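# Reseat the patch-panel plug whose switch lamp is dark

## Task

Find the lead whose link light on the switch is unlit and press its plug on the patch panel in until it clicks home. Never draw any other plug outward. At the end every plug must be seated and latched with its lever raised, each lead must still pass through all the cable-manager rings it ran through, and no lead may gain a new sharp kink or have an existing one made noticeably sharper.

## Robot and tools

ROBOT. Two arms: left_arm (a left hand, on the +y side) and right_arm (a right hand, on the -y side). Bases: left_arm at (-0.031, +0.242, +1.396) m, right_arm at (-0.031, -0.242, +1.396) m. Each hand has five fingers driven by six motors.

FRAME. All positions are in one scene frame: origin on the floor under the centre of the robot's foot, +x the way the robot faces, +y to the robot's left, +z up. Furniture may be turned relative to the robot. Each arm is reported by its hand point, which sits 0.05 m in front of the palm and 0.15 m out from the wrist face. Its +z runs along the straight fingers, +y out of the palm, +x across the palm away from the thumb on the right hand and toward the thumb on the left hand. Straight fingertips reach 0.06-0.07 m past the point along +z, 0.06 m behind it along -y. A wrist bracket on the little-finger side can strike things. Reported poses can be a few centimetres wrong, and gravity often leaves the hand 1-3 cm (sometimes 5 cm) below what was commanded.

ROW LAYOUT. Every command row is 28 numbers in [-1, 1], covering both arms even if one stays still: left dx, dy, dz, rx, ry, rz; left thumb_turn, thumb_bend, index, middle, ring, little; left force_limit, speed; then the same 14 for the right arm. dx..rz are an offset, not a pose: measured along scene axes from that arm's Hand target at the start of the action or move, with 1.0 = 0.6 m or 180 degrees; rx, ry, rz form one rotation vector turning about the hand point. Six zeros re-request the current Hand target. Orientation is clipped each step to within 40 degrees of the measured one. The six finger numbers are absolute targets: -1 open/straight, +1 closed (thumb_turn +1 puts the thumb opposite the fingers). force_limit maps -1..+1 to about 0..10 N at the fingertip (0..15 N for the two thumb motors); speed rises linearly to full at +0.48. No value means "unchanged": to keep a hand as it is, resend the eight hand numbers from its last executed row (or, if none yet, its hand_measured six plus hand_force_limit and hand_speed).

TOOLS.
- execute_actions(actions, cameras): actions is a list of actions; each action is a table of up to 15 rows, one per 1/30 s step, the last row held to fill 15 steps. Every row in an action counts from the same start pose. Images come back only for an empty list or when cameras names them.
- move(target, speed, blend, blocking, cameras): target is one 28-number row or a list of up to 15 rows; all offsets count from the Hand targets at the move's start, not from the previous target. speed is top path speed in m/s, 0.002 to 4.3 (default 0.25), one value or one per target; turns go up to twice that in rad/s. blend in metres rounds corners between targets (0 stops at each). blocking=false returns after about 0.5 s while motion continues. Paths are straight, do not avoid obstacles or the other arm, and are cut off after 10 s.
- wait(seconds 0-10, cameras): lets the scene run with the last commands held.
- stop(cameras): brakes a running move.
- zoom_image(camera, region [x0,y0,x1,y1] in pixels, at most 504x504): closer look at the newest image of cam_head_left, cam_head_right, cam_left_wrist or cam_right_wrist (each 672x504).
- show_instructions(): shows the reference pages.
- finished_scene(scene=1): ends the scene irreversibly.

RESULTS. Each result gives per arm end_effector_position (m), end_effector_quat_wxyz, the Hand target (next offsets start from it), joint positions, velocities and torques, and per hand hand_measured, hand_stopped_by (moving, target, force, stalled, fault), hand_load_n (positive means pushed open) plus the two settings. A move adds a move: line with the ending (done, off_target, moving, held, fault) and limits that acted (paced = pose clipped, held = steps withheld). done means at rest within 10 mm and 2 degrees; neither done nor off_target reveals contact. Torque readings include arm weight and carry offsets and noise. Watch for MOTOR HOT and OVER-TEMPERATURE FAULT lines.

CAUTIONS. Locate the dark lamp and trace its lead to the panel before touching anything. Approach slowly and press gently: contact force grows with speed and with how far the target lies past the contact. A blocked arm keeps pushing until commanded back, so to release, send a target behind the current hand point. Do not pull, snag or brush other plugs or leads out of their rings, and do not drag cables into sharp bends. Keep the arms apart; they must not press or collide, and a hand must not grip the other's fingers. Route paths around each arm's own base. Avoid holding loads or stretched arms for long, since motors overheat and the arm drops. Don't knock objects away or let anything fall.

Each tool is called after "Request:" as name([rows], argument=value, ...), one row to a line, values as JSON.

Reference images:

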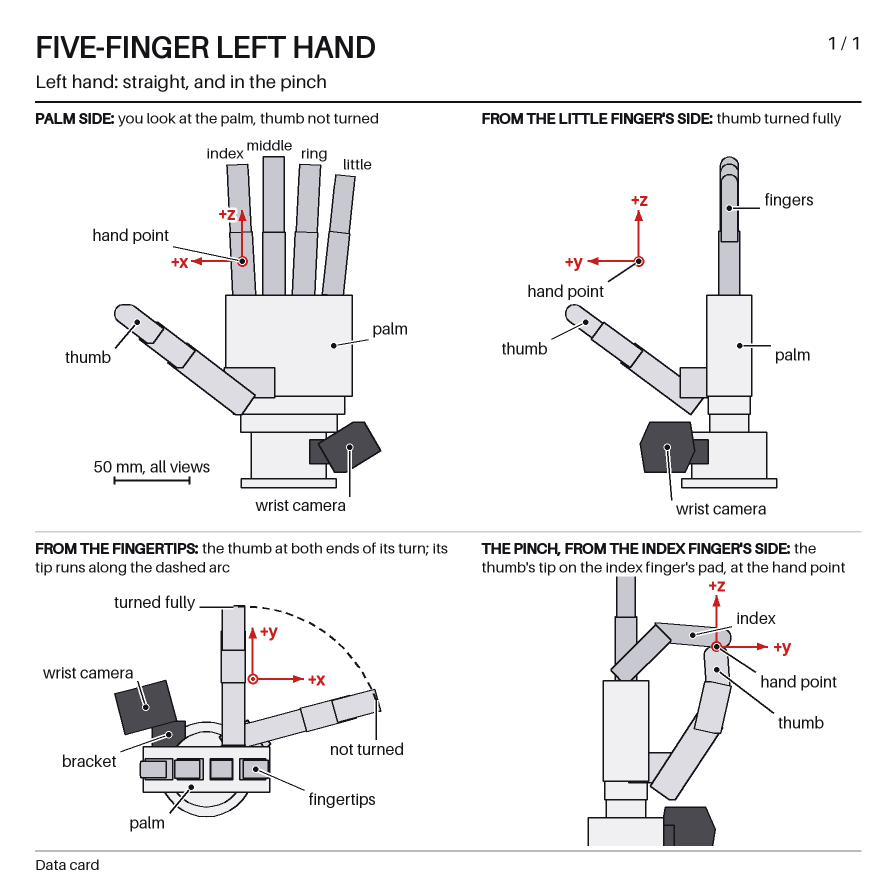

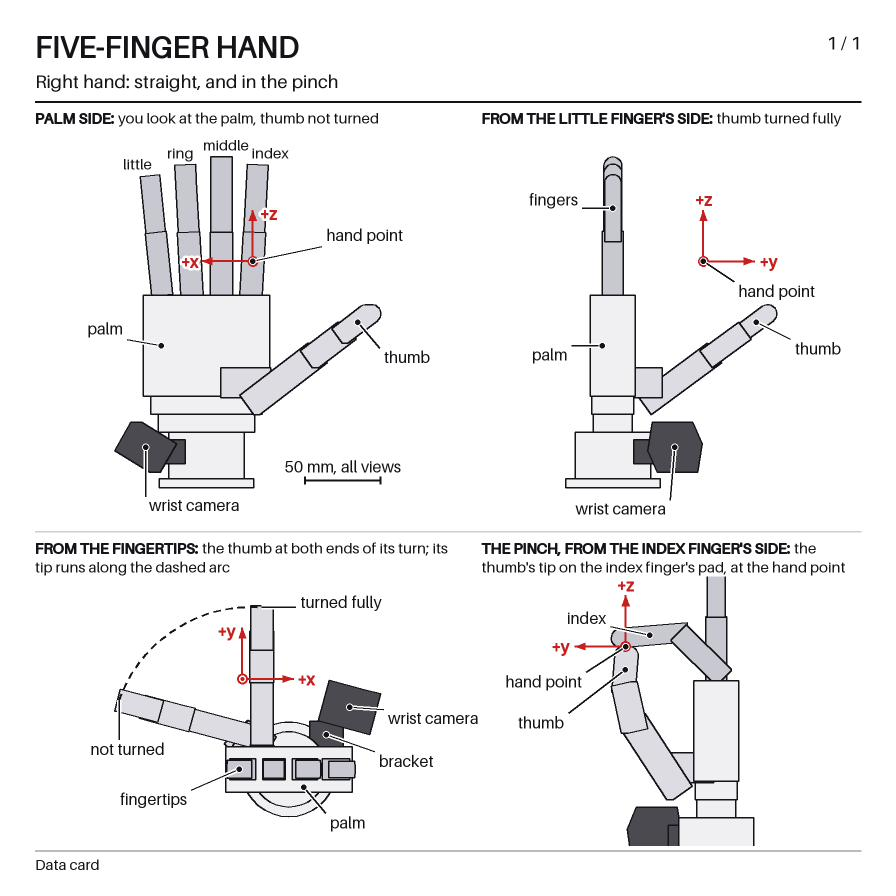

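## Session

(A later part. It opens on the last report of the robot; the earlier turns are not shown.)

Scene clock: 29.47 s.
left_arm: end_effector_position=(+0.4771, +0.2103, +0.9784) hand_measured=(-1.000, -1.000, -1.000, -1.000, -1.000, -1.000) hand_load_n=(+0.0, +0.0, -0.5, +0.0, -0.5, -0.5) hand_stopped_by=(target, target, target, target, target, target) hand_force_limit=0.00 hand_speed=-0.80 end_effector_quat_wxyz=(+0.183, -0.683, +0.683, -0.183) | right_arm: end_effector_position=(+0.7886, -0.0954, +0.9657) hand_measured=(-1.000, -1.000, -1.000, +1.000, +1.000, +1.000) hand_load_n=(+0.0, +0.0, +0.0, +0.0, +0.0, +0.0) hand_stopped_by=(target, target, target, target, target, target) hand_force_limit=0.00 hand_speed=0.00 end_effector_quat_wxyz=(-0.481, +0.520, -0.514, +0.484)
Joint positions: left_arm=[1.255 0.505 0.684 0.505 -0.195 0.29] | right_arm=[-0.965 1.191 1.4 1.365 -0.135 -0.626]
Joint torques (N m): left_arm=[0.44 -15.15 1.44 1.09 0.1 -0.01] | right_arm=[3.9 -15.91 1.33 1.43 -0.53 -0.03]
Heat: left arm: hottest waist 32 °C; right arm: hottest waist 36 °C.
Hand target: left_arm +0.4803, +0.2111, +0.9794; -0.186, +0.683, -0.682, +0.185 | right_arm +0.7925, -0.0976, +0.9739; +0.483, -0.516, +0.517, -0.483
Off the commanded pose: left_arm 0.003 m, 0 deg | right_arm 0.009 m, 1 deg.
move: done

Request:
move(target=[0,0,0,0,0,0,-1,-1,-1,-1,-1,-1,0,-0.8,0,-0.016,0.014,0,0,0,-1,-1,-1,1,1,1,0,0], speed=0.04, cameras=["cam_head_left","cam_head_right"])

Request:
zoom_image(camera="cam_head_left", region=[340, 105, 400, 150])

Request:
zoom_image(camera="cam_head_right", region=[265, 105, 325, 150])

Scene clock: 30.50 s.
left_arm: end_effector_position=(+0.4771, +0.2103, +0.9784) hand_measured=(-1.000, -1.000, -1.000, -1.000, -1.000, -1.000) hand_load_n=(+0.0, +0.0, +0.0, +0.0, +0.0, +0.0) hand_stopped_by=(target, target, target, target, target, target) hand_force_limit=0.00 hand_speed=-0.80 end_effector_quat_wxyz=(+0.183, -0.683, +0.683, -0.183) | right_arm: end_effector_position=(+0.7889, -0.1017, +0.9749) hand_measured=(-1.000, -1.000, -1.000, +1.000, +1.000, +1.000) hand_load_n=(-0.5, +0.0, -0.5, +0.0, +0.0, +0.0) hand_stopped_by=(target, target, target, target, target, target) hand_force_limit=0.00 hand_speed=0.00 end_effector_quat_wxyz=(-0.482, +0.520, -0.514, +0.483)
Joint positions: left_arm=[1.255 0.505 0.684 0.505 -0.195 0.29] | right_arm=[-0.965 1.161 1.376 1.358 -0.135 -0.625]
Joint torques (N m): left_arm=[-0.03 -15.44 1.5 0.99 0.07 -0.07] | right_arm=[2.55 -15.74 1.32 1.52 -0.52 0.05]
Heat: left arm: hottest waist 32 °C; right arm: hottest waist 36 °C.
Hand target: left_arm +0.4803, +0.2111, +0.9794; -0.186, +0.683, -0.682, +0.185 | right_arm +0.7925, -0.1072, +0.9823; +0.483, -0.516, +0.517, -0.483
Off the commanded pose: left_arm 0.003 m, 0 deg | right_arm 0.010 m, 1 deg.
move: done
Images, in order (width x height): cam_head_left 672x504, cam_head_right 672x504.

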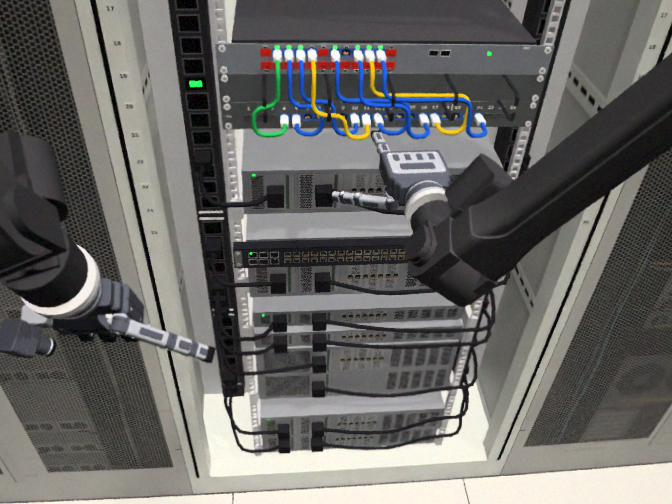

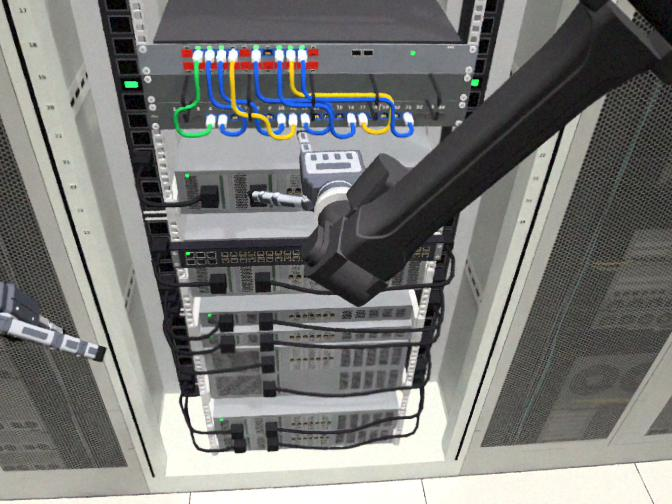

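Scaled by 8.400 from the camera's 672x504 image, which has a finer 960x720 frame.

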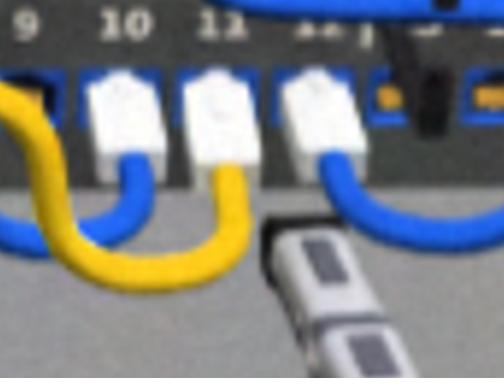

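Scaled by 8.400 from the camera's 672x504 image, which has a finer 960x720 frame.

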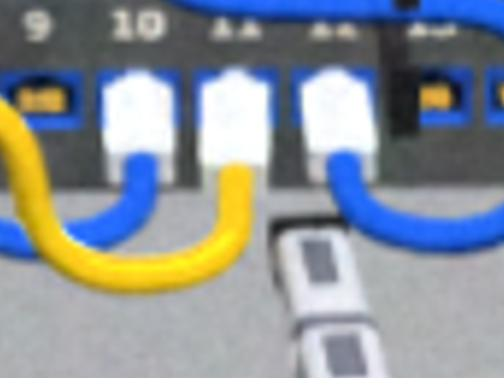

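Request:
move(target=[0,0,0,0,0,0,-1,-1,-1,-1,-1,-1,0,-0.8,0,0.018,0.008,0,0,0,-1,-1,-1,1,1,1,0,0], speed=0.04)

Scene clock: 31.67 s.
left_arm: end_effector_position=(+0.4771, +0.2103, +0.9784) hand_measured=(-1.000, -1.000, -1.000, -1.000, -1.000, -1.000) hand_load_n=(+0.0, +0.0, +0.0, +0.0, +0.0, +0.0) hand_stopped_by=(target, target, target, target, target, target) hand_force_limit=0.00 hand_speed=-0.80 end_effector_quat_wxyz=(+0.183, -0.683, +0.683, -0.183) | right_arm: end_effector_position=(+0.7899, -0.0983, +0.9778) hand_measured=(-1.000, -1.000, -1.000, +1.000, +1.000, +1.000) hand_load_n=(+0.0, +0.0, +0.0, +0.0, +0.0, +0.0) hand_stopped_by=(target, target, target, target, target, target) hand_force_limit=0.00 hand_speed=0.00 end_effector_quat_wxyz=(-0.480, +0.520, -0.514, +0.484)
Joint positions: left_arm=[1.255 0.505 0.684 0.505 -0.195 0.29] | right_arm=[-0.948 1.161 1.376 1.358 -0.132 -0.645]
Joint torques (N m): left_arm=[-0.26 -15.38 1.51 1.14 0.12 -0.06] | right_arm=[4.48 -15.27 1.2 1.55 -0.65 -0.09]
Heat: left arm: hottest waist 32 °C; right arm: hottest waist 36 °C.
Hand target: left_arm +0.4803, +0.2111, +0.9794; -0.186, +0.683, -0.682, +0.185 | right_arm +0.7925, -0.0965, +0.9870; -0.483, +0.516, -0.517, +0.483
Off the commanded pose: left_arm 0.003 m, 0 deg | right_arm 0.010 m, 1 deg.
move: done

Request:
move(target=[0,0,0,0,0,0,-1,-1,-1,-1,-1,-1,0,-0.8,0.006,-0.006,0.01,0,0,0,-1,-1,-1,1,1,1,0,0], speed=0.04, cameras=["cam_head_left","cam_head_right"])

Request:
zoom_image(camera="cam_head_left", region=[340, 105, 400, 150])

Request:
zoom_image(camera="cam_head_right", region=[265, 105, 325, 150])

Scene clock: 32.70 s.
left_arm: end_effector_position=(+0.4771, +0.2103, +0.9784) hand_measured=(-1.000, -1.000, -1.000, -1.000, -1.000, -1.000) hand_load_n=(+0.0, +0.0, +0.0, +0.0, +0.0, +0.0) hand_stopped_by=(target, target, target, target, target, target) hand_force_limit=0.00 hand_speed=-0.80 end_effector_quat_wxyz=(+0.183, -0.683, +0.683, -0.183) | right_arm: end_effector_position=(+0.7912, -0.0990, +0.9818) hand_measured=(-1.000, -1.000, -1.000, +1.000, +1.000, +1.000) hand_load_n=(+0.0, +0.0, +0.0, +0.0, +0.0, +0.0) hand_stopped_by=(target, target, target, target, target, target) hand_force_limit=0.00 hand_speed=0.00 end_effector_quat_wxyz=(-0.480, +0.521, -0.515, +0.483)
Joint positions: left_arm=[1.255 0.505 0.684 0.505 -0.195 0.29] | right_arm=[-0.941 1.149 1.369 1.347 -0.132 -0.65]
Joint torques (N m): left_arm=[-0.09 -15.21 1.44 0.9 0.15 -0.04] | right_arm=[4.07 -15.5 1.35 1.46 -0.65 -0.11]
Heat: left arm: hottest waist 32 °C; right arm: hottest waist 36 °C.
Hand target: left_arm +0.4803, +0.2111, +0.9794; -0.186, +0.683, -0.682, +0.185 | right_arm +0.7961, -0.1001, +0.9931; -0.483, +0.516, -0.517, +0.483
Off the commanded pose: left_arm 0.003 m, 0 deg | right_arm 0.012 m, 1 deg.
move: off_target (right_arm)
Images, in order (width x height): cam_head_left 672x504, cam_head_right 672x504.

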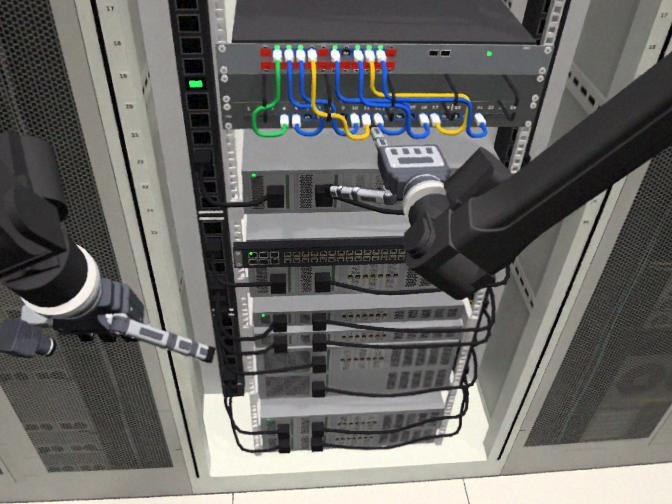

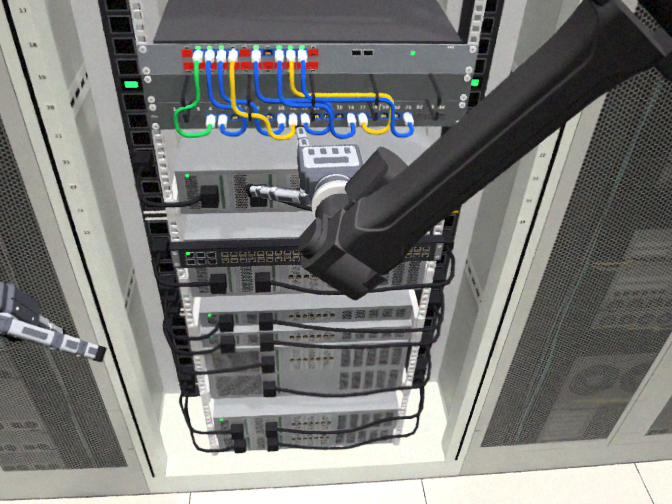

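Scaled by 8.400 from the camera's 672x504 image, which has a finer 960x720 frame.

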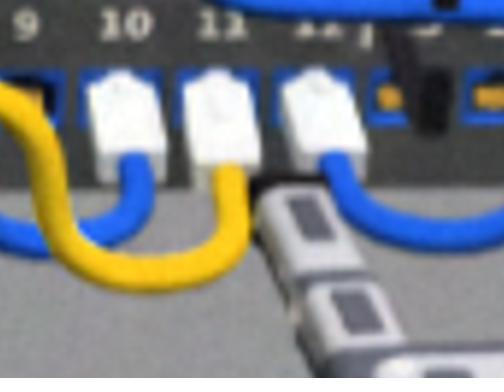

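Scaled by 8.400 from the camera's 672x504 image, which has a finer 960x720 frame.

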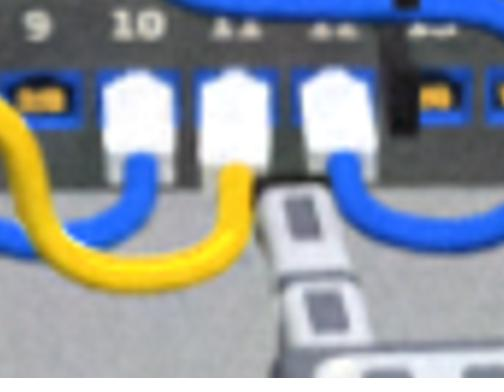

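Request:
move(target=[0,0,0,0,0,0,-1,-1,-1,-1,-1,-1,0,-0.8,0.02,0.001,0.0,0,0,0,-1,-1,-1,1,1,1,0,0], speed=0.03, cameras=["cam_head_left","cam_head_right"])

Request:
zoom_image(camera="cam_head_left", region=[340, 105, 400, 150])

Request:
zoom_image(camera="cam_head_right", region=[265, 105, 325, 150])

Scene clock: 33.63 s.
left_arm: end_effector_position=(+0.4771, +0.2103, +0.9784) hand_measured=(-1.000, -1.000, -1.000, -1.000, -1.000, -1.000) hand_load_n=(+0.0, +0.0, +0.0, +0.0, +0.0, +0.0) hand_stopped_by=(target, target, target, target, target, target) hand_force_limit=0.00 hand_speed=-0.80 end_effector_quat_wxyz=(+0.183, -0.683, +0.683, -0.183) | right_arm: end_effector_position=(+0.7937, -0.0987, +0.9812) hand_measured=(-1.000, -1.000, -1.000, +1.000, +1.000, +1.000) hand_load_n=(+0.0, +0.0, +0.0, +0.0, +0.0, +0.0) hand_stopped_by=(target, target, target, target, target, target) hand_force_limit=0.00 hand_speed=0.00 end_effector_quat_wxyz=(-0.479, +0.525, -0.515, +0.479)
Joint positions: left_arm=[1.255 0.505 0.684 0.505 -0.195 0.29] | right_arm=[-0.939 1.145 1.375 1.327 -0.13 -0.657]
Joint torques (N m): left_arm=[0.26 -14.92 1.31 0.91 0.12 -0.03] | right_arm=[4.66 -14.8 3.33 1.03 -0.72 -0.13]
Heat: left arm: hottest waist 32 °C; right arm: hottest waist 36 °C.
Hand target: left_arm +0.4803, +0.2111, +0.9794; -0.186, +0.683, -0.682, +0.185 | right_arm +0.8081, -0.0994, +0.9930; -0.483, +0.516, -0.517, +0.483
Off the commanded pose: left_arm 0.003 m, 0 deg | right_arm 0.019 m, 1 deg.
move: off_target (right_arm)
Images, in order (width x height): cam_head_left 672x504, cam_head_right 672x504.

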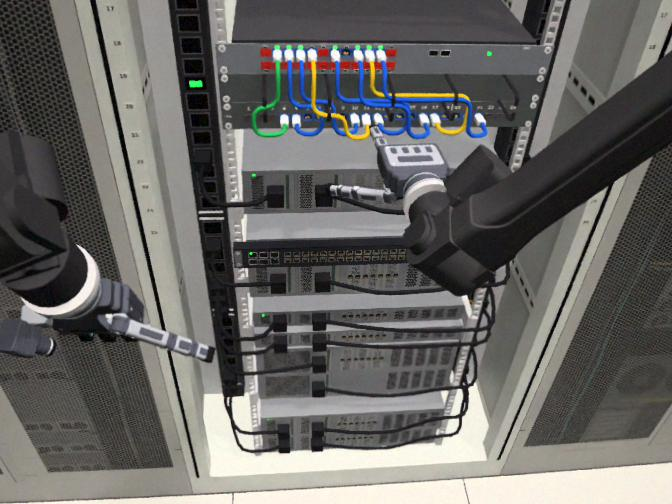

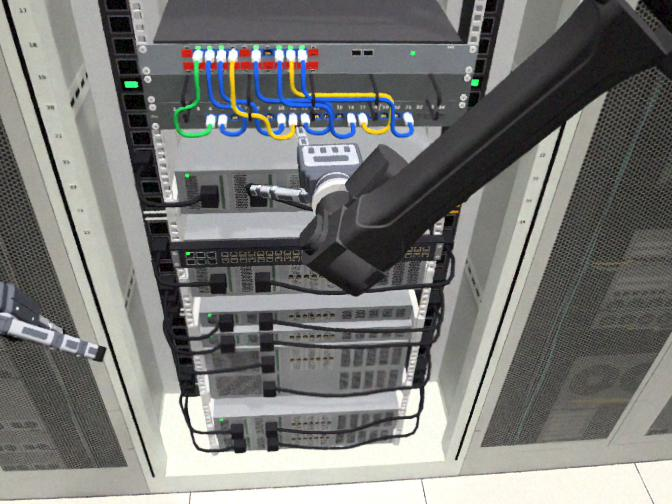

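Scaled by 8.400 from the camera's 672x504 image, which has a finer 960x720 frame.

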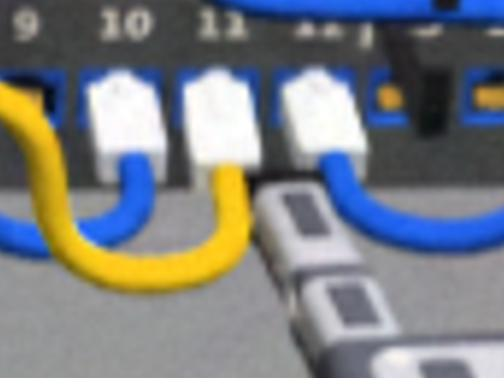

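Scaled by 8.400 from the camera's 672x504 image, which has a finer 960x720 frame.

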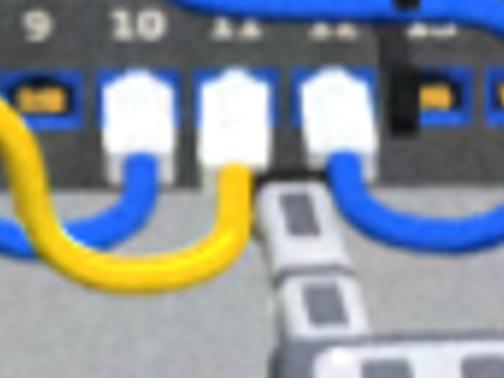

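Request:
move(target=[0,0,0,0,0,0,-1,-1,-1,-1,-1,-1,0,-0.8,0.012,0.001,0.0,0,0,0,-1,-1,-1,1,1,1,0,0], speed=0.03, cameras=["cam_head_left","cam_head_right"])

Request:
zoom_image(camera="cam_head_left", region=[340, 105, 400, 150])

Request:
zoom_image(camera="cam_head_right", region=[265, 105, 325, 150])

Scene clock: 34.63 s.
left_arm: end_effector_position=(+0.4771, +0.2103, +0.9784) hand_measured=(-1.000, -1.000, -1.000, -1.000, -1.000, -1.000) hand_load_n=(+0.0, +0.0, +0.0, +0.0, +0.0, +0.0) hand_stopped_by=(target, target, target, target, target, target) hand_force_limit=0.00 hand_speed=-0.80 end_effector_quat_wxyz=(+0.183, -0.683, +0.683, -0.183) | right_arm: end_effector_position=(+0.7941, -0.0985, +0.9811) hand_measured=(-1.000, -1.000, -1.000, +1.000, +1.000, +1.000) hand_load_n=(+0.0, +0.0, +0.5, +0.0, +0.0, +0.0) hand_stopped_by=(target, target, target, target, target, target) hand_force_limit=0.00 hand_speed=0.00 end_effector_quat_wxyz=(-0.478, +0.525, -0.516, +0.479)
Joint positions: left_arm=[1.255 0.505 0.684 0.505 -0.195 0.29] | right_arm=[-0.938 1.145 1.376 1.324 -0.13 -0.657]
Joint torques (N m): left_arm=[-0.5 -15.68 1.47 1.06 0.1 -0.06] | right_arm=[5.01 -14.8 4.53 0.42 -0.75 -0.2]
Heat: left arm: hottest waist 32 °C; right arm: hottest waist 36 °C.
Hand target: left_arm +0.4803, +0.2111, +0.9794; -0.186, +0.683, -0.682, +0.185 | right_arm +0.8152, -0.0988, +0.9930; -0.483, +0.516, -0.517, +0.483
Off the commanded pose: left_arm 0.003 m, 0 deg | right_arm 0.024 m, 1 deg.
move: off_target (right_arm)
Images, in order (width x height): cam_head_left 672x504, cam_head_right 672x504.

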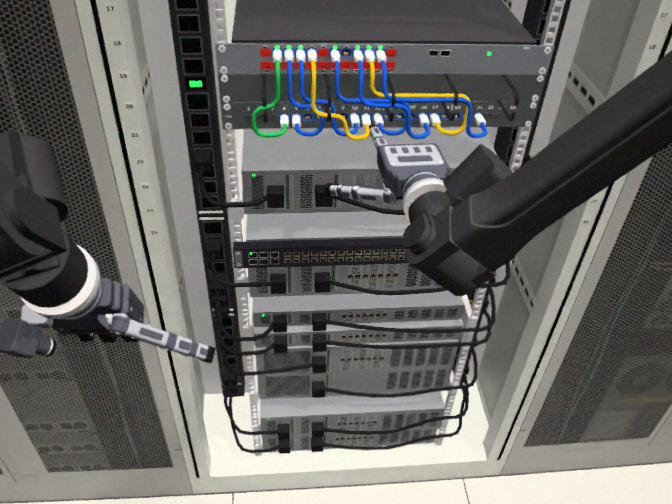

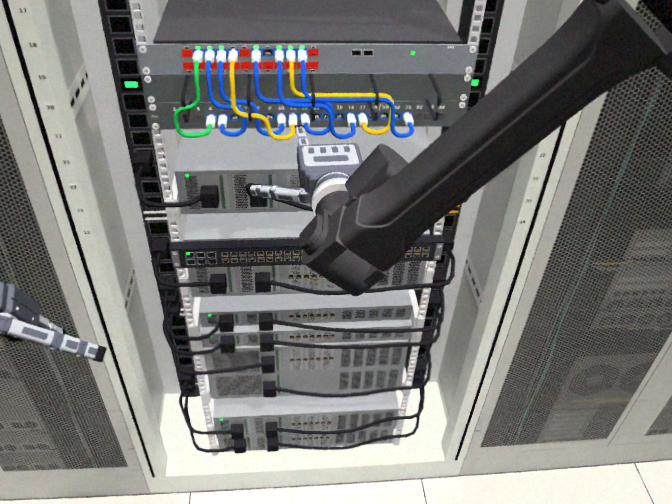

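Scaled by 8.400 from the camera's 672x504 image, which has a finer 960x720 frame.

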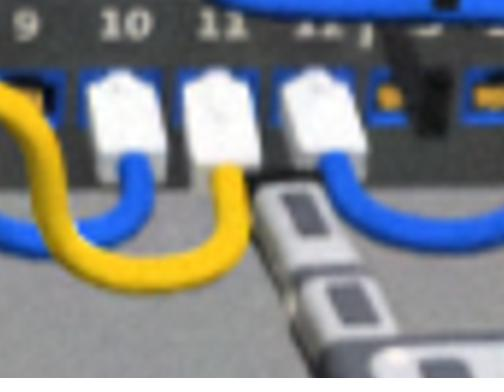

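Scaled by 8.400 from the camera's 672x504 image, which has a finer 960x720 frame.

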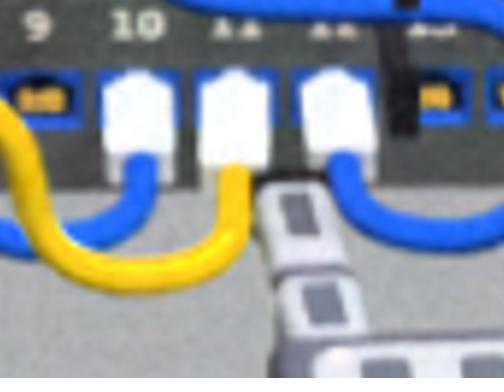

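Request:
move(target=[0,0,0,0,0,0,-1,-1,-1,-1,-1,-1,0,-0.8,-0.025,0.00,0.014,0,0,0,-1,-1,-1,1,1,1,0,0], speed=0.03, cameras=["cam_head_left","cam_head_right"])

Request:
zoom_image(camera="cam_head_left", region=[340, 105, 400, 150])

Request:
zoom_image(camera="cam_head_right", region=[265, 105, 325, 150])

Scene clock: 40.87 s.
left_arm: end_effector_position=(+0.4771, +0.2103, +0.9784) hand_measured=(-1.000, -1.000, -1.000, -1.000, -1.000, -1.000) hand_load_n=(-0.5, +0.0, +0.0, +0.0, +0.0, +0.0) hand_stopped_by=(target, target, target, target, target, target) hand_force_limit=0.00 hand_speed=-0.80 end_effector_quat_wxyz=(+0.183, -0.683, +0.683, -0.183) | right_arm: end_effector_position=(+0.7933, -0.0990, +0.9847) hand_measured=(-1.000, -1.000, -1.000, +1.000, +1.000, +1.000) hand_load_n=(+0.0, +0.0, -1.5, +0.0, +0.0, +0.0) hand_stopped_by=(target, target, target, target, target, target) hand_force_limit=0.00 hand_speed=0.00 end_effector_quat_wxyz=(-0.474, +0.527, -0.515, +0.481)
Joint positions: left_arm=[1.255 0.505 0.684 0.505 -0.195 0.29] | right_arm=[-0.926 1.137 1.366 1.324 -0.123 -0.678]
Joint torques (N m): left_arm=[-0.09 -14.97 1.4 1.02 0.09 -0.04] | right_arm=[4.84 -15.62 1.44 1.8 -0.99 -0.07]
Heat: left arm: hottest waist 32 °C; right arm: hottest waist 36 °C.
Hand target: left_arm +0.4803, +0.2111, +0.9794; -0.186, +0.683, -0.682, +0.185 | right_arm +0.8003, -0.0989, +1.0015; -0.483, +0.516, -0.517, +0.483
Off the commanded pose: left_arm 0.003 m, 0 deg | right_arm 0.018 m, 2 deg.
move: off_target (right_arm)
Images, in order (width x height): cam_head_left 672x504, cam_head_right 672x504.

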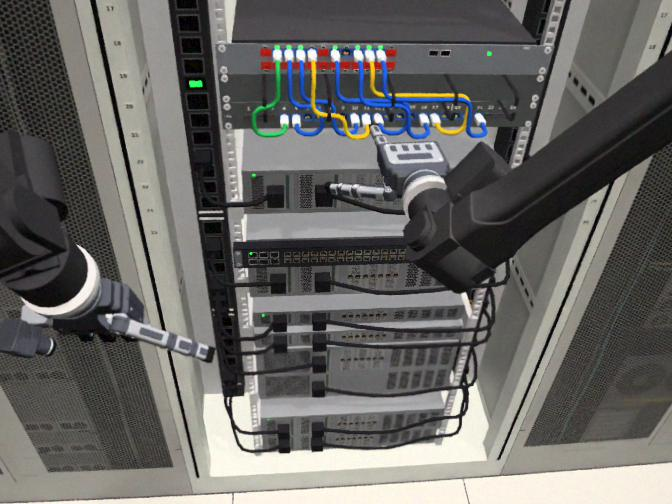

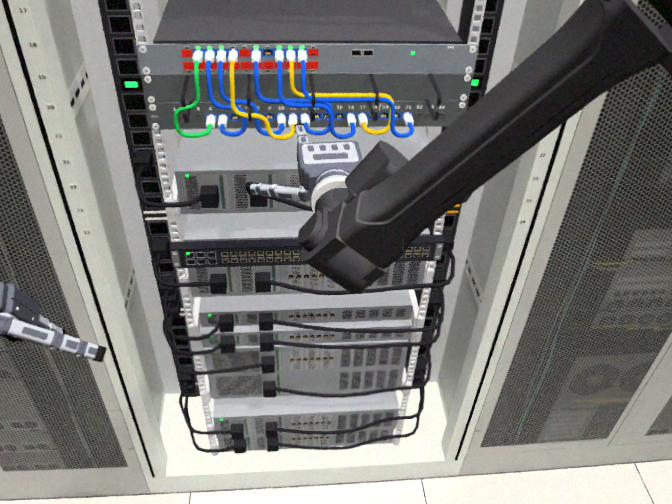

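Scaled by 8.400 from the camera's 672x504 image, which has a finer 960x720 frame.

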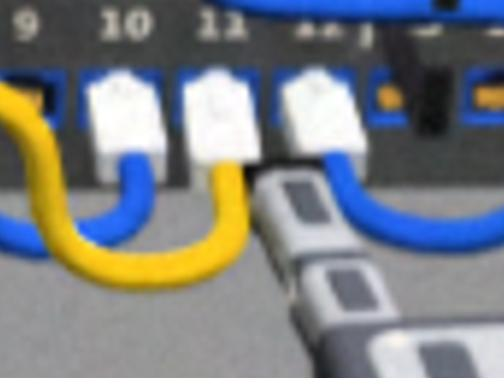

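Scaled by 8.400 from the camera's 672x504 image, which has a finer 960x720 frame.

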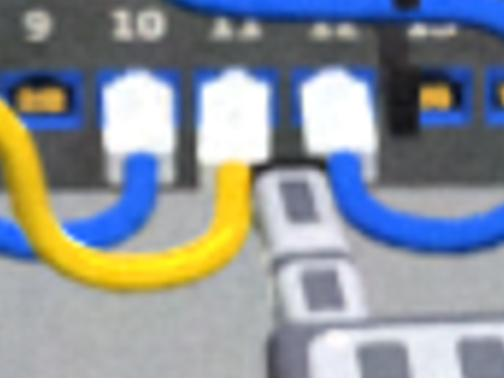

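Request:
move(target=[0,0,0,0,0,0,-1,-1,-1,-1,-1,-1,0,-0.8,0.0,0.00,0.007,0,0,0,-1,-1,-1,1,1,1,0,0], speed=0.03)

Request:
move(target=[0,0,0,0,0,0,-1,-1,-1,-1,-1,-1,0,-0.8,0.018,0.00,0.0,0,0,0,-1,-1,-1,1,1,1,0,0], speed=0.03, cameras=["cam_head_left","cam_head_right"])

Request:
zoom_image(camera="cam_head_left", region=[340, 105, 400, 150])

Request:
zoom_image(camera="cam_head_right", region=[265, 105, 325, 150])

Scene clock: 42.00 s.
left_arm: end_effector_position=(+0.4771, +0.2103, +0.9784) hand_measured=(-1.000, -1.000, -1.000, -1.000, -1.000, -1.000) hand_load_n=(+0.0, +0.0, +0.0, +0.0, +0.0, -0.5) hand_stopped_by=(target, target, target, target, target, target) hand_force_limit=0.00 hand_speed=-0.80 end_effector_quat_wxyz=(+0.183, -0.683, +0.683, -0.183) | right_arm: end_effector_position=(+0.7959, -0.0979, +0.9943) hand_measured=(-1.000, -1.000, -1.000, +1.000, +1.000, +1.000) hand_load_n=(+0.0, +0.0, +0.0, +0.0, +0.0, +0.0) hand_stopped_by=(target, target, target, target, target, target) hand_force_limit=0.00 hand_speed=0.00 end_effector_quat_wxyz=(-0.479, +0.522, -0.516, +0.481)
Joint positions: left_arm=[1.255 0.505 0.684 0.505 -0.195 0.29] | right_arm=[-0.909 1.124 1.358 1.324 -0.129 -0.684]
Joint torques (N m): left_arm=[-0.44 -15.68 1.52 0.95 0.16 -0.1] | right_arm=[4.01 -15.27 1.39 1.66 -0.77 -0.11]
Heat: left arm: hottest waist 32 °C; right arm: hottest waist 36 °C.
Hand target: left_arm +0.4803, +0.2111, +0.9794; -0.186, +0.683, -0.682, +0.185 | right_arm +0.8002, -0.0988, +1.0056; -0.483, +0.516, -0.517, +0.483
Off the commanded pose: left_arm 0.003 m, 0 deg | right_arm 0.012 m, 1 deg.
move: off_target (right_arm)

Scene clock: 42.93 s.
left_arm: end_effector_position=(+0.4771, +0.2103, +0.9784) hand_measured=(-1.000, -1.000, -1.000, -1.000, -1.000, -1.000) hand_load_n=(+0.0, +0.0, +0.0, +0.0, +0.0, +0.0) hand_stopped_by=(target, target, target, target, target, target) hand_force_limit=0.00 hand_speed=-0.80 end_effector_quat_wxyz=(+0.183, -0.683, +0.683, -0.183) | right_arm: end_effector_position=(+0.7986, -0.0953, +0.9933) hand_measured=(-1.000, -1.000, -1.000, +1.000, +1.000, +1.000) hand_load_n=(+0.0, +0.0, +0.0, +0.0, +0.0, +0.0) hand_stopped_by=(target, target, target, target, target, target) hand_force_limit=0.00 hand_speed=0.00 end_effector_quat_wxyz=(-0.479, +0.526, -0.517, +0.477)
Joint positions: left_arm=[1.255 0.505 0.684 0.505 -0.195 0.29] | right_arm=[-0.903 1.124 1.367 1.304 -0.129 -0.69]
Joint torques (N m): left_arm=[-0.21 -15.5 1.42 0.81 0.13 -0.02] | right_arm=[4.13 -14.8 2.96 1.36 -0.78 -0.13]
Heat: left arm: hottest waist 32 °C; right arm: hottest waist 36 °C.
Hand target: left_arm +0.4803, +0.2111, +0.9794; -0.186, +0.683, -0.682, +0.185 | right_arm +0.8110, -0.0987, +1.0055; -0.483, +0.516, -0.517, +0.483
Off the commanded pose: left_arm 0.003 m, 0 deg | right_arm 0.018 m, 1 deg.
move: off_target (right_arm)
Images, in order (width x height): cam_head_left 672x504, cam_head_right 672x504.

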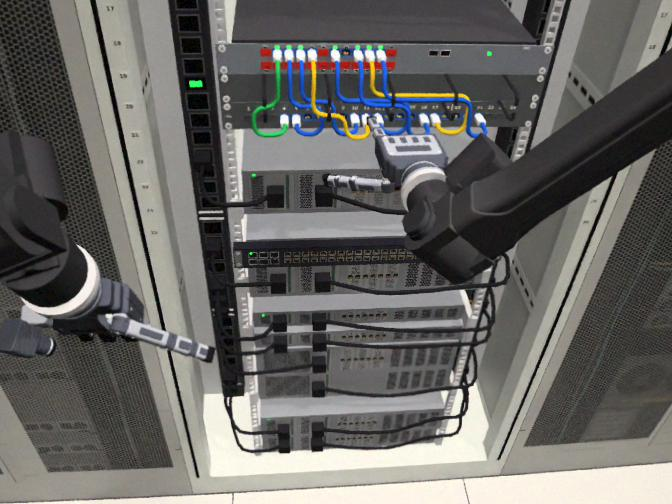

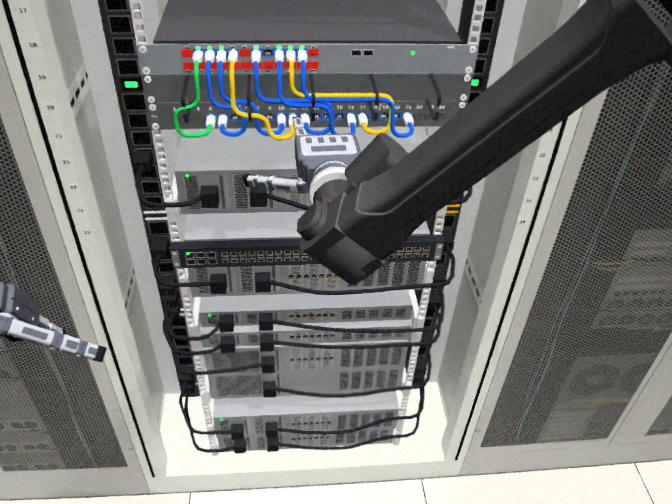

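Scaled by 8.400 from the camera's 672x504 image, which has a finer 960x720 frame.

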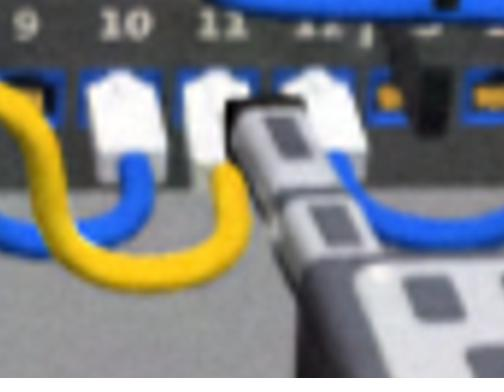

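Scaled by 8.400 from the camera's 672x504 image, which has a finer 960x720 frame.

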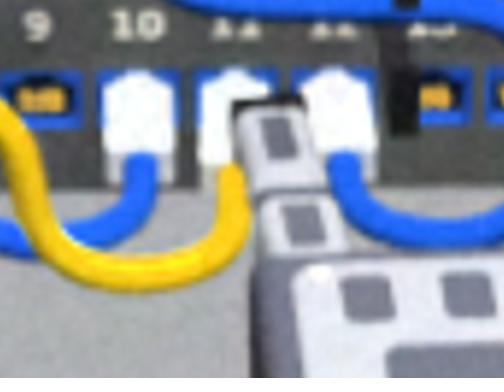

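Request:
move(target=[0,0,0,0,0,0,-1,-1,-1,-1,-1,-1,0,-0.8,-0.07,-0.01,-0.01,0,0,0,-1,-1,-1,1,1,1,0,0], speed=0.06, cameras=["cam_head_left","cam_head_right"])

Request:
zoom_image(camera="cam_head_left", region=[340, 105, 400, 150])

Request:
zoom_image(camera="cam_head_right", region=[265, 105, 325, 150])

Scene clock: 44.63 s.
left_arm: end_effector_position=(+0.4771, +0.2103, +0.9784) hand_measured=(-1.000, -1.000, -1.000, -1.000, -1.000, -1.000) hand_load_n=(-0.5, +0.0, +0.0, +0.0, +0.0, +0.0) hand_stopped_by=(target, target, target, target, target, target) hand_force_limit=0.00 hand_speed=-0.80 end_effector_quat_wxyz=(+0.183, -0.683, +0.683, -0.183) | right_arm: end_effector_position=(+0.7662, -0.0912, +0.9940) hand_measured=(-1.000, -1.000, -1.000, +1.000, +1.000, +1.000) hand_load_n=(-0.5, +0.0, -0.5, +0.5, +0.0, +0.0) hand_stopped_by=(target, target, target, target, target, target) hand_force_limit=0.00 hand_speed=0.00 end_effector_quat_wxyz=(-0.485, +0.519, -0.522, +0.472)
Joint positions: left_arm=[1.255 0.505 0.684 0.505 -0.195 0.29] | right_arm=[-0.915 1.116 1.276 1.39 -0.13 -0.655]
Joint torques (N m): left_arm=[-0.21 -14.97 1.37 1.01 0.09 -0.04] | right_arm=[1.2 -14.51 0.95 2.3 -0.76 0.05]
Heat: left arm: hottest waist 32 °C; right arm: hottest waist 36 °C.
Hand target: left_arm +0.4803, +0.2111, +0.9794; -0.186, +0.683, -0.682, +0.185 | right_arm +0.7690, -0.1048, +0.9996; +0.483, -0.516, +0.517, -0.483
Off the commanded pose: left_arm 0.003 m, 0 deg | right_arm 0.015 m, 1 deg.
move: off_target (right_arm)
Images, in order (width x height): cam_head_left 672x504, cam_head_right 672x504.

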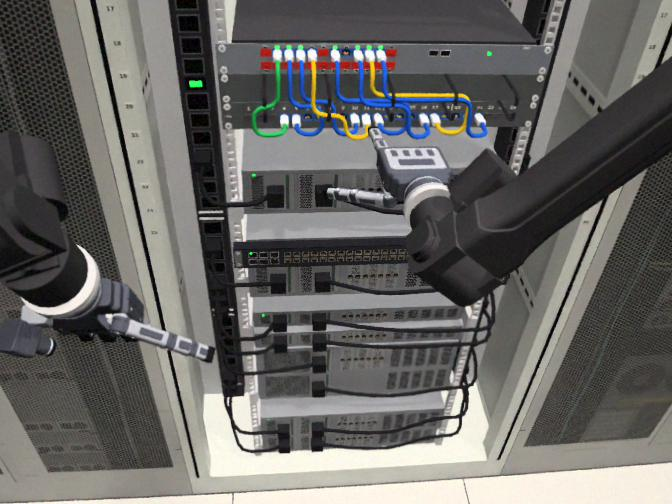

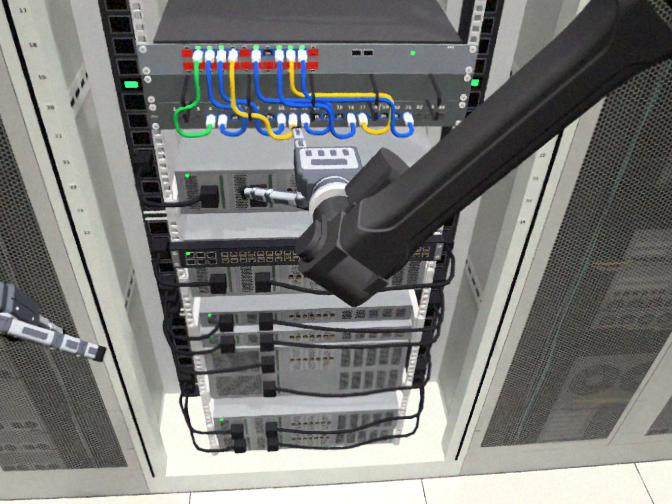

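Scaled by 8.400 from the camera's 672x504 image, which has a finer 960x720 frame.

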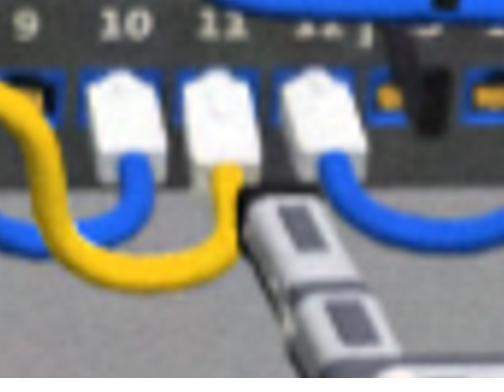

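Scaled by 8.400 from the camera's 672x504 image, which has a finer 960x720 frame.

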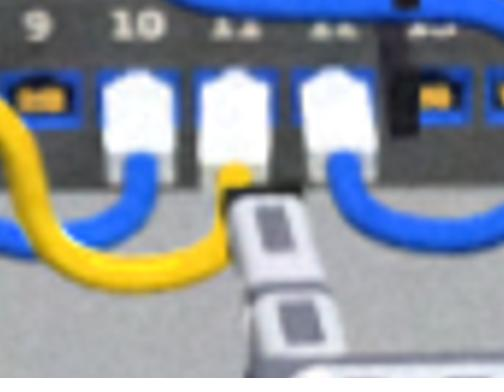

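Request:
move(target=[0,0,0,0,0,0,-1,-1,-1,-1,-1,-1,0,-0.8,0.0,-0.012,-0.004,0,0,0,-1,-1,-1,1,1,1,0,0], speed=0.06)

Scene clock: 45.83 s.
left_arm: end_effector_position=(+0.4771, +0.2103, +0.9784) hand_measured=(-1.000, -1.000, -1.000, -1.000, -1.000, -1.000) hand_load_n=(+0.0, +0.0, +0.0, -0.5, +0.0, +0.0) hand_stopped_by=(target, target, target, target, target, target) hand_force_limit=0.00 hand_speed=-0.80 end_effector_quat_wxyz=(+0.183, -0.683, +0.683, -0.183) | right_arm: end_effector_position=(+0.7664, -0.0989, +0.9914) hand_measured=(-1.000, -1.000, -1.000, +1.000, +1.000, +1.000) hand_load_n=(+0.0, +0.5, +0.0, +0.0, +0.0, +0.0) hand_stopped_by=(target, target, target, target, target, target) hand_force_limit=0.00 hand_speed=0.00 end_effector_quat_wxyz=(-0.484, +0.519, -0.522, +0.472)
Joint positions: left_arm=[1.255 0.505 0.684 0.505 -0.195 0.29] | right_arm=[-0.94 1.112 1.276 1.39 -0.13 -0.629]
Joint torques (N m): left_arm=[-0.38 -15.21 1.4 0.94 0.13 -0.02] | right_arm=[0.91 -15.09 0.99 2.32 -0.75 0.06]
Heat: left arm: hottest waist 32 °C; right arm: hottest waist 36 °C.
Hand target: left_arm +0.4803, +0.2111, +0.9794; -0.186, +0.683, -0.682, +0.185 | right_arm +0.7691, -0.1120, +0.9972; +0.483, -0.516, +0.517, -0.483
Off the commanded pose: left_arm 0.003 m, 0 deg | right_arm 0.015 m, 1 deg.
move: off_target (right_arm)

Request:
move(target=[0,0,0,0,0,0,-1,-1,-1,-1,-1,-1,0,-0.8,0.0,0,-0.014,0,0,0,-1,-1,-1,1,1,1,0,0], speed=0.06, cameras=["cam_head_left","cam_head_right"])

Request:
zoom_image(camera="cam_head_left", region=[340, 105, 400, 150])

Request:
zoom_image(camera="cam_head_right", region=[265, 105, 325, 150])

Scene clock: 46.90 s.
left_arm: end_effector_position=(+0.4771, +0.2103, +0.9784) hand_measured=(-1.000, -1.000, -1.000, -1.000, -1.000, -1.000) hand_load_n=(+0.0, +0.0, +0.0, +0.0, +0.0, +0.0) hand_stopped_by=(target, target, target, target, target, target) hand_force_limit=0.00 hand_speed=-0.80 end_effector_quat_wxyz=(+0.183, -0.683, +0.683, -0.183) | right_arm: end_effector_position=(+0.7656, -0.1032, +0.9887) hand_measured=(-1.000, -1.000, -1.000, +1.000, +1.000, +1.000) hand_load_n=(+0.0, +0.0, +0.0, +0.0, +0.0, +0.0) hand_stopped_by=(target, target, target, target, target, target) hand_force_limit=0.00 hand_speed=0.00 end_effector_quat_wxyz=(-0.484, +0.519, -0.522, +0.473)
Joint positions: left_arm=[1.255 0.505 0.684 0.505 -0.195 0.29] | right_arm=[-0.957 1.112 1.276 1.393 -0.13 -0.612]
Joint torques (N m): left_arm=[-0.15 -15.27 1.43 0.95 0.11 -0.01] | right_arm=[0.85 -13.86 2.06 2.36 -0.72 0.08]
Heat: left arm: hottest waist 32 °C; right arm: hottest waist 36 °C.
Hand target: left_arm +0.4803, +0.2111, +0.9794; -0.186, +0.683, -0.682, +0.185 | right_arm +0.7691, -0.1120, +0.9888; +0.483, -0.516, +0.517, -0.483
Off the commanded pose: left_arm 0.003 m, 0 deg | right_arm 0.009 m, 1 deg.
move: done
Images, in order (width x height): cam_head_left 672x504, cam_head_right 672x504.

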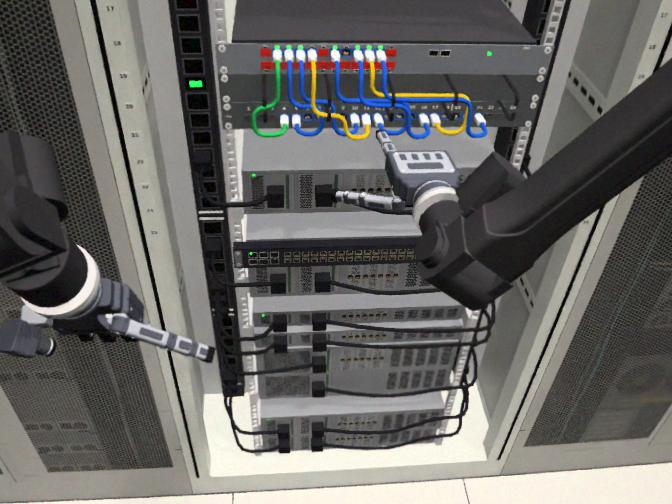

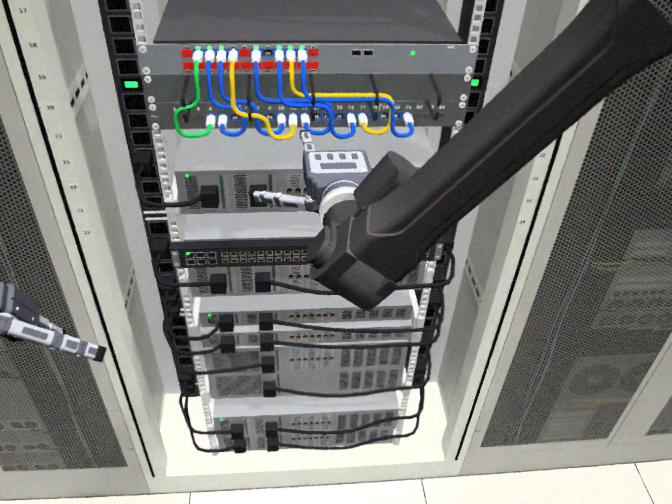

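Scaled by 8.400 from the camera's 672x504 image, which has a finer 960x720 frame.

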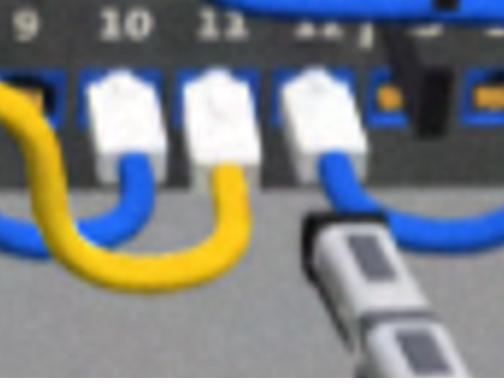

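Scaled by 8.400 from the camera's 672x504 image, which has a finer 960x720 frame.

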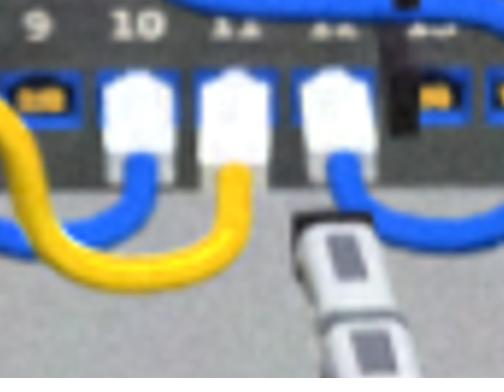

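Request:
move(target=[0,0,0,0,0,0,-1,-1,-1,-1,-1,-1,0,-0.8,0.0,0.03,-0.006,0,0,0,-1,-1,-1,1,1,1,0,0], speed=0.06)

Scene clock: 48.27 s.
left_arm: end_effector_position=(+0.4771, +0.2103, +0.9784) hand_measured=(-1.000, -1.000, -1.000, -1.000, -1.000, -1.000) hand_load_n=(+0.0, +0.0, +0.0, +0.0, +0.0, +0.0) hand_stopped_by=(target, target, target, target, target, target) hand_force_limit=0.00 hand_speed=-0.80 end_effector_quat_wxyz=(+0.183, -0.683, +0.683, -0.183) | right_arm: end_effector_position=(+0.7683, -0.1034, +0.9866) hand_measured=(-1.000, -1.000, -1.000, +1.000, +1.000, +1.000) hand_load_n=(+0.0, +0.0, +0.0, +0.0, +0.0, +0.0) hand_stopped_by=(target, target, target, target, target, target) hand_force_limit=0.00 hand_speed=0.00 end_effector_quat_wxyz=(-0.479, +0.522, -0.516, +0.482)
Joint positions: left_arm=[1.255 0.505 0.684 0.505 -0.195 0.29] | right_arm=[-0.955 1.124 1.29 1.4 -0.13 -0.636]
Joint torques (N m): left_arm=[-0.09 -15.15 1.44 1.02 0.11 -0.06] | right_arm=[4.07 -12.22 2.44 2.4 -0.74 -0.11]
Heat: left arm: hottest waist 32 °C; right arm: hottest waist 36 °C.
Hand target: left_arm +0.4803, +0.2111, +0.9794; -0.186, +0.683, -0.682, +0.185 | right_arm +0.7691, -0.0941, +0.9852; -0.483, +0.516, -0.517, +0.483
Off the commanded pose: left_arm 0.003 m, 0 deg | right_arm 0.010 m, 1 deg.
move: done

Request:
move(target=[0,0,0,0,0,0,-1,-1,-1,-1,-1,-1,0,-0.8,0.0,0.012,0,0,0,0,-1,-1,-1,1,1,1,0,0], speed=0.06)

Scene clock: 49.27 s.
left_arm: end_effector_position=(+0.4771, +0.2103, +0.9784) hand_measured=(-1.000, -1.000, -1.000, -1.000, -1.000, -1.000) hand_load_n=(+0.0, +0.0, +0.0, +0.0, -0.5, +0.0) hand_stopped_by=(target, target, target, target, target, target) hand_force_limit=0.00 hand_speed=-0.80 end_effector_quat_wxyz=(+0.183, -0.683, +0.683, -0.183) | right_arm: end_effector_position=(+0.7686, -0.0966, +0.9867) hand_measured=(-1.000, -1.000, -1.000, +1.000, +1.000, +1.000) hand_load_n=(+0.0, +0.0, +0.0, -0.5, +0.0, +0.0) hand_stopped_by=(target, target, target, target, target, target) hand_force_limit=0.00 hand_speed=0.00 end_effector_quat_wxyz=(-0.479, +0.522, -0.516, +0.482)
Joint positions: left_arm=[1.255 0.505 0.684 0.505 -0.195 0.29] | right_arm=[-0.937 1.134 1.296 1.402 -0.13 -0.655]
Joint torques (N m): left_arm=[-0.26 -15.44 1.37 0.84 0.1 -0.05] | right_arm=[4.19 -11.93 2.33 2.39 -0.74 -0.12]
Heat: left arm: hottest waist 32 °C; right arm: hottest waist 36 °C.
Hand target: left_arm +0.4803, +0.2111, +0.9794; -0.186, +0.683, -0.682, +0.185 | right_arm +0.7691, -0.0869, +0.9852; -0.483, +0.516, -0.517, +0.483
Off the commanded pose: left_arm 0.003 m, 0 deg | right_arm 0.010 m, 1 deg.
move: done

Request:
move(target=[0,0,0,0,0,0,-1,-1,-1,-1,-1,-1,0,-0.8,0.012,-0.02,0.0,0,0,0,-1,-1,-1,1,1,1,0,0], speed=0.06)

Scene clock: 50.40 s.
left_arm: end_effector_position=(+0.4771, +0.2103, +0.9784) hand_measured=(-1.000, -1.000, -1.000, -1.000, -1.000, -1.000) hand_load_n=(+0.0, +0.0, +0.0, +0.0, +0.0, +0.0) hand_stopped_by=(target, target, target, target, target, target) hand_force_limit=0.00 hand_speed=-0.80 end_effector_quat_wxyz=(+0.183, -0.683, +0.683, -0.183) | right_arm: end_effector_position=(+0.7738, -0.0988, +0.9892) hand_measured=(-1.000, -1.000, -1.000, +1.000, +1.000, +1.000) hand_load_n=(+0.0, +0.0, +0.0, +0.0, +0.0, +0.0) hand_stopped_by=(target, target, target, target, target, target) hand_force_limit=0.00 hand_speed=0.00 end_effector_quat_wxyz=(-0.482, +0.516, -0.517, +0.484)
Joint positions: left_arm=[1.255 0.505 0.684 0.505 -0.195 0.29] | right_arm=[-0.937 1.134 1.308 1.402 -0.13 -0.645]
Joint torques (N m): left_arm=[-0.03 -15.21 1.57 0.95 0.1 -0.05] | right_arm=[2.2 -13.22 2.48 1.37 -0.75 0.07]
Heat: left arm: hottest waist 32 °C; right arm: hottest waist 36 °C.
Hand target: left_arm +0.4803, +0.2111, +0.9794; -0.186, +0.683, -0.682, +0.185 | right_arm +0.7763, -0.0989, +0.9853; +0.483, -0.516, +0.517, -0.483
Off the commanded pose: left_arm 0.003 m, 0 deg | right_arm 0.005 m, 0 deg.
move: done


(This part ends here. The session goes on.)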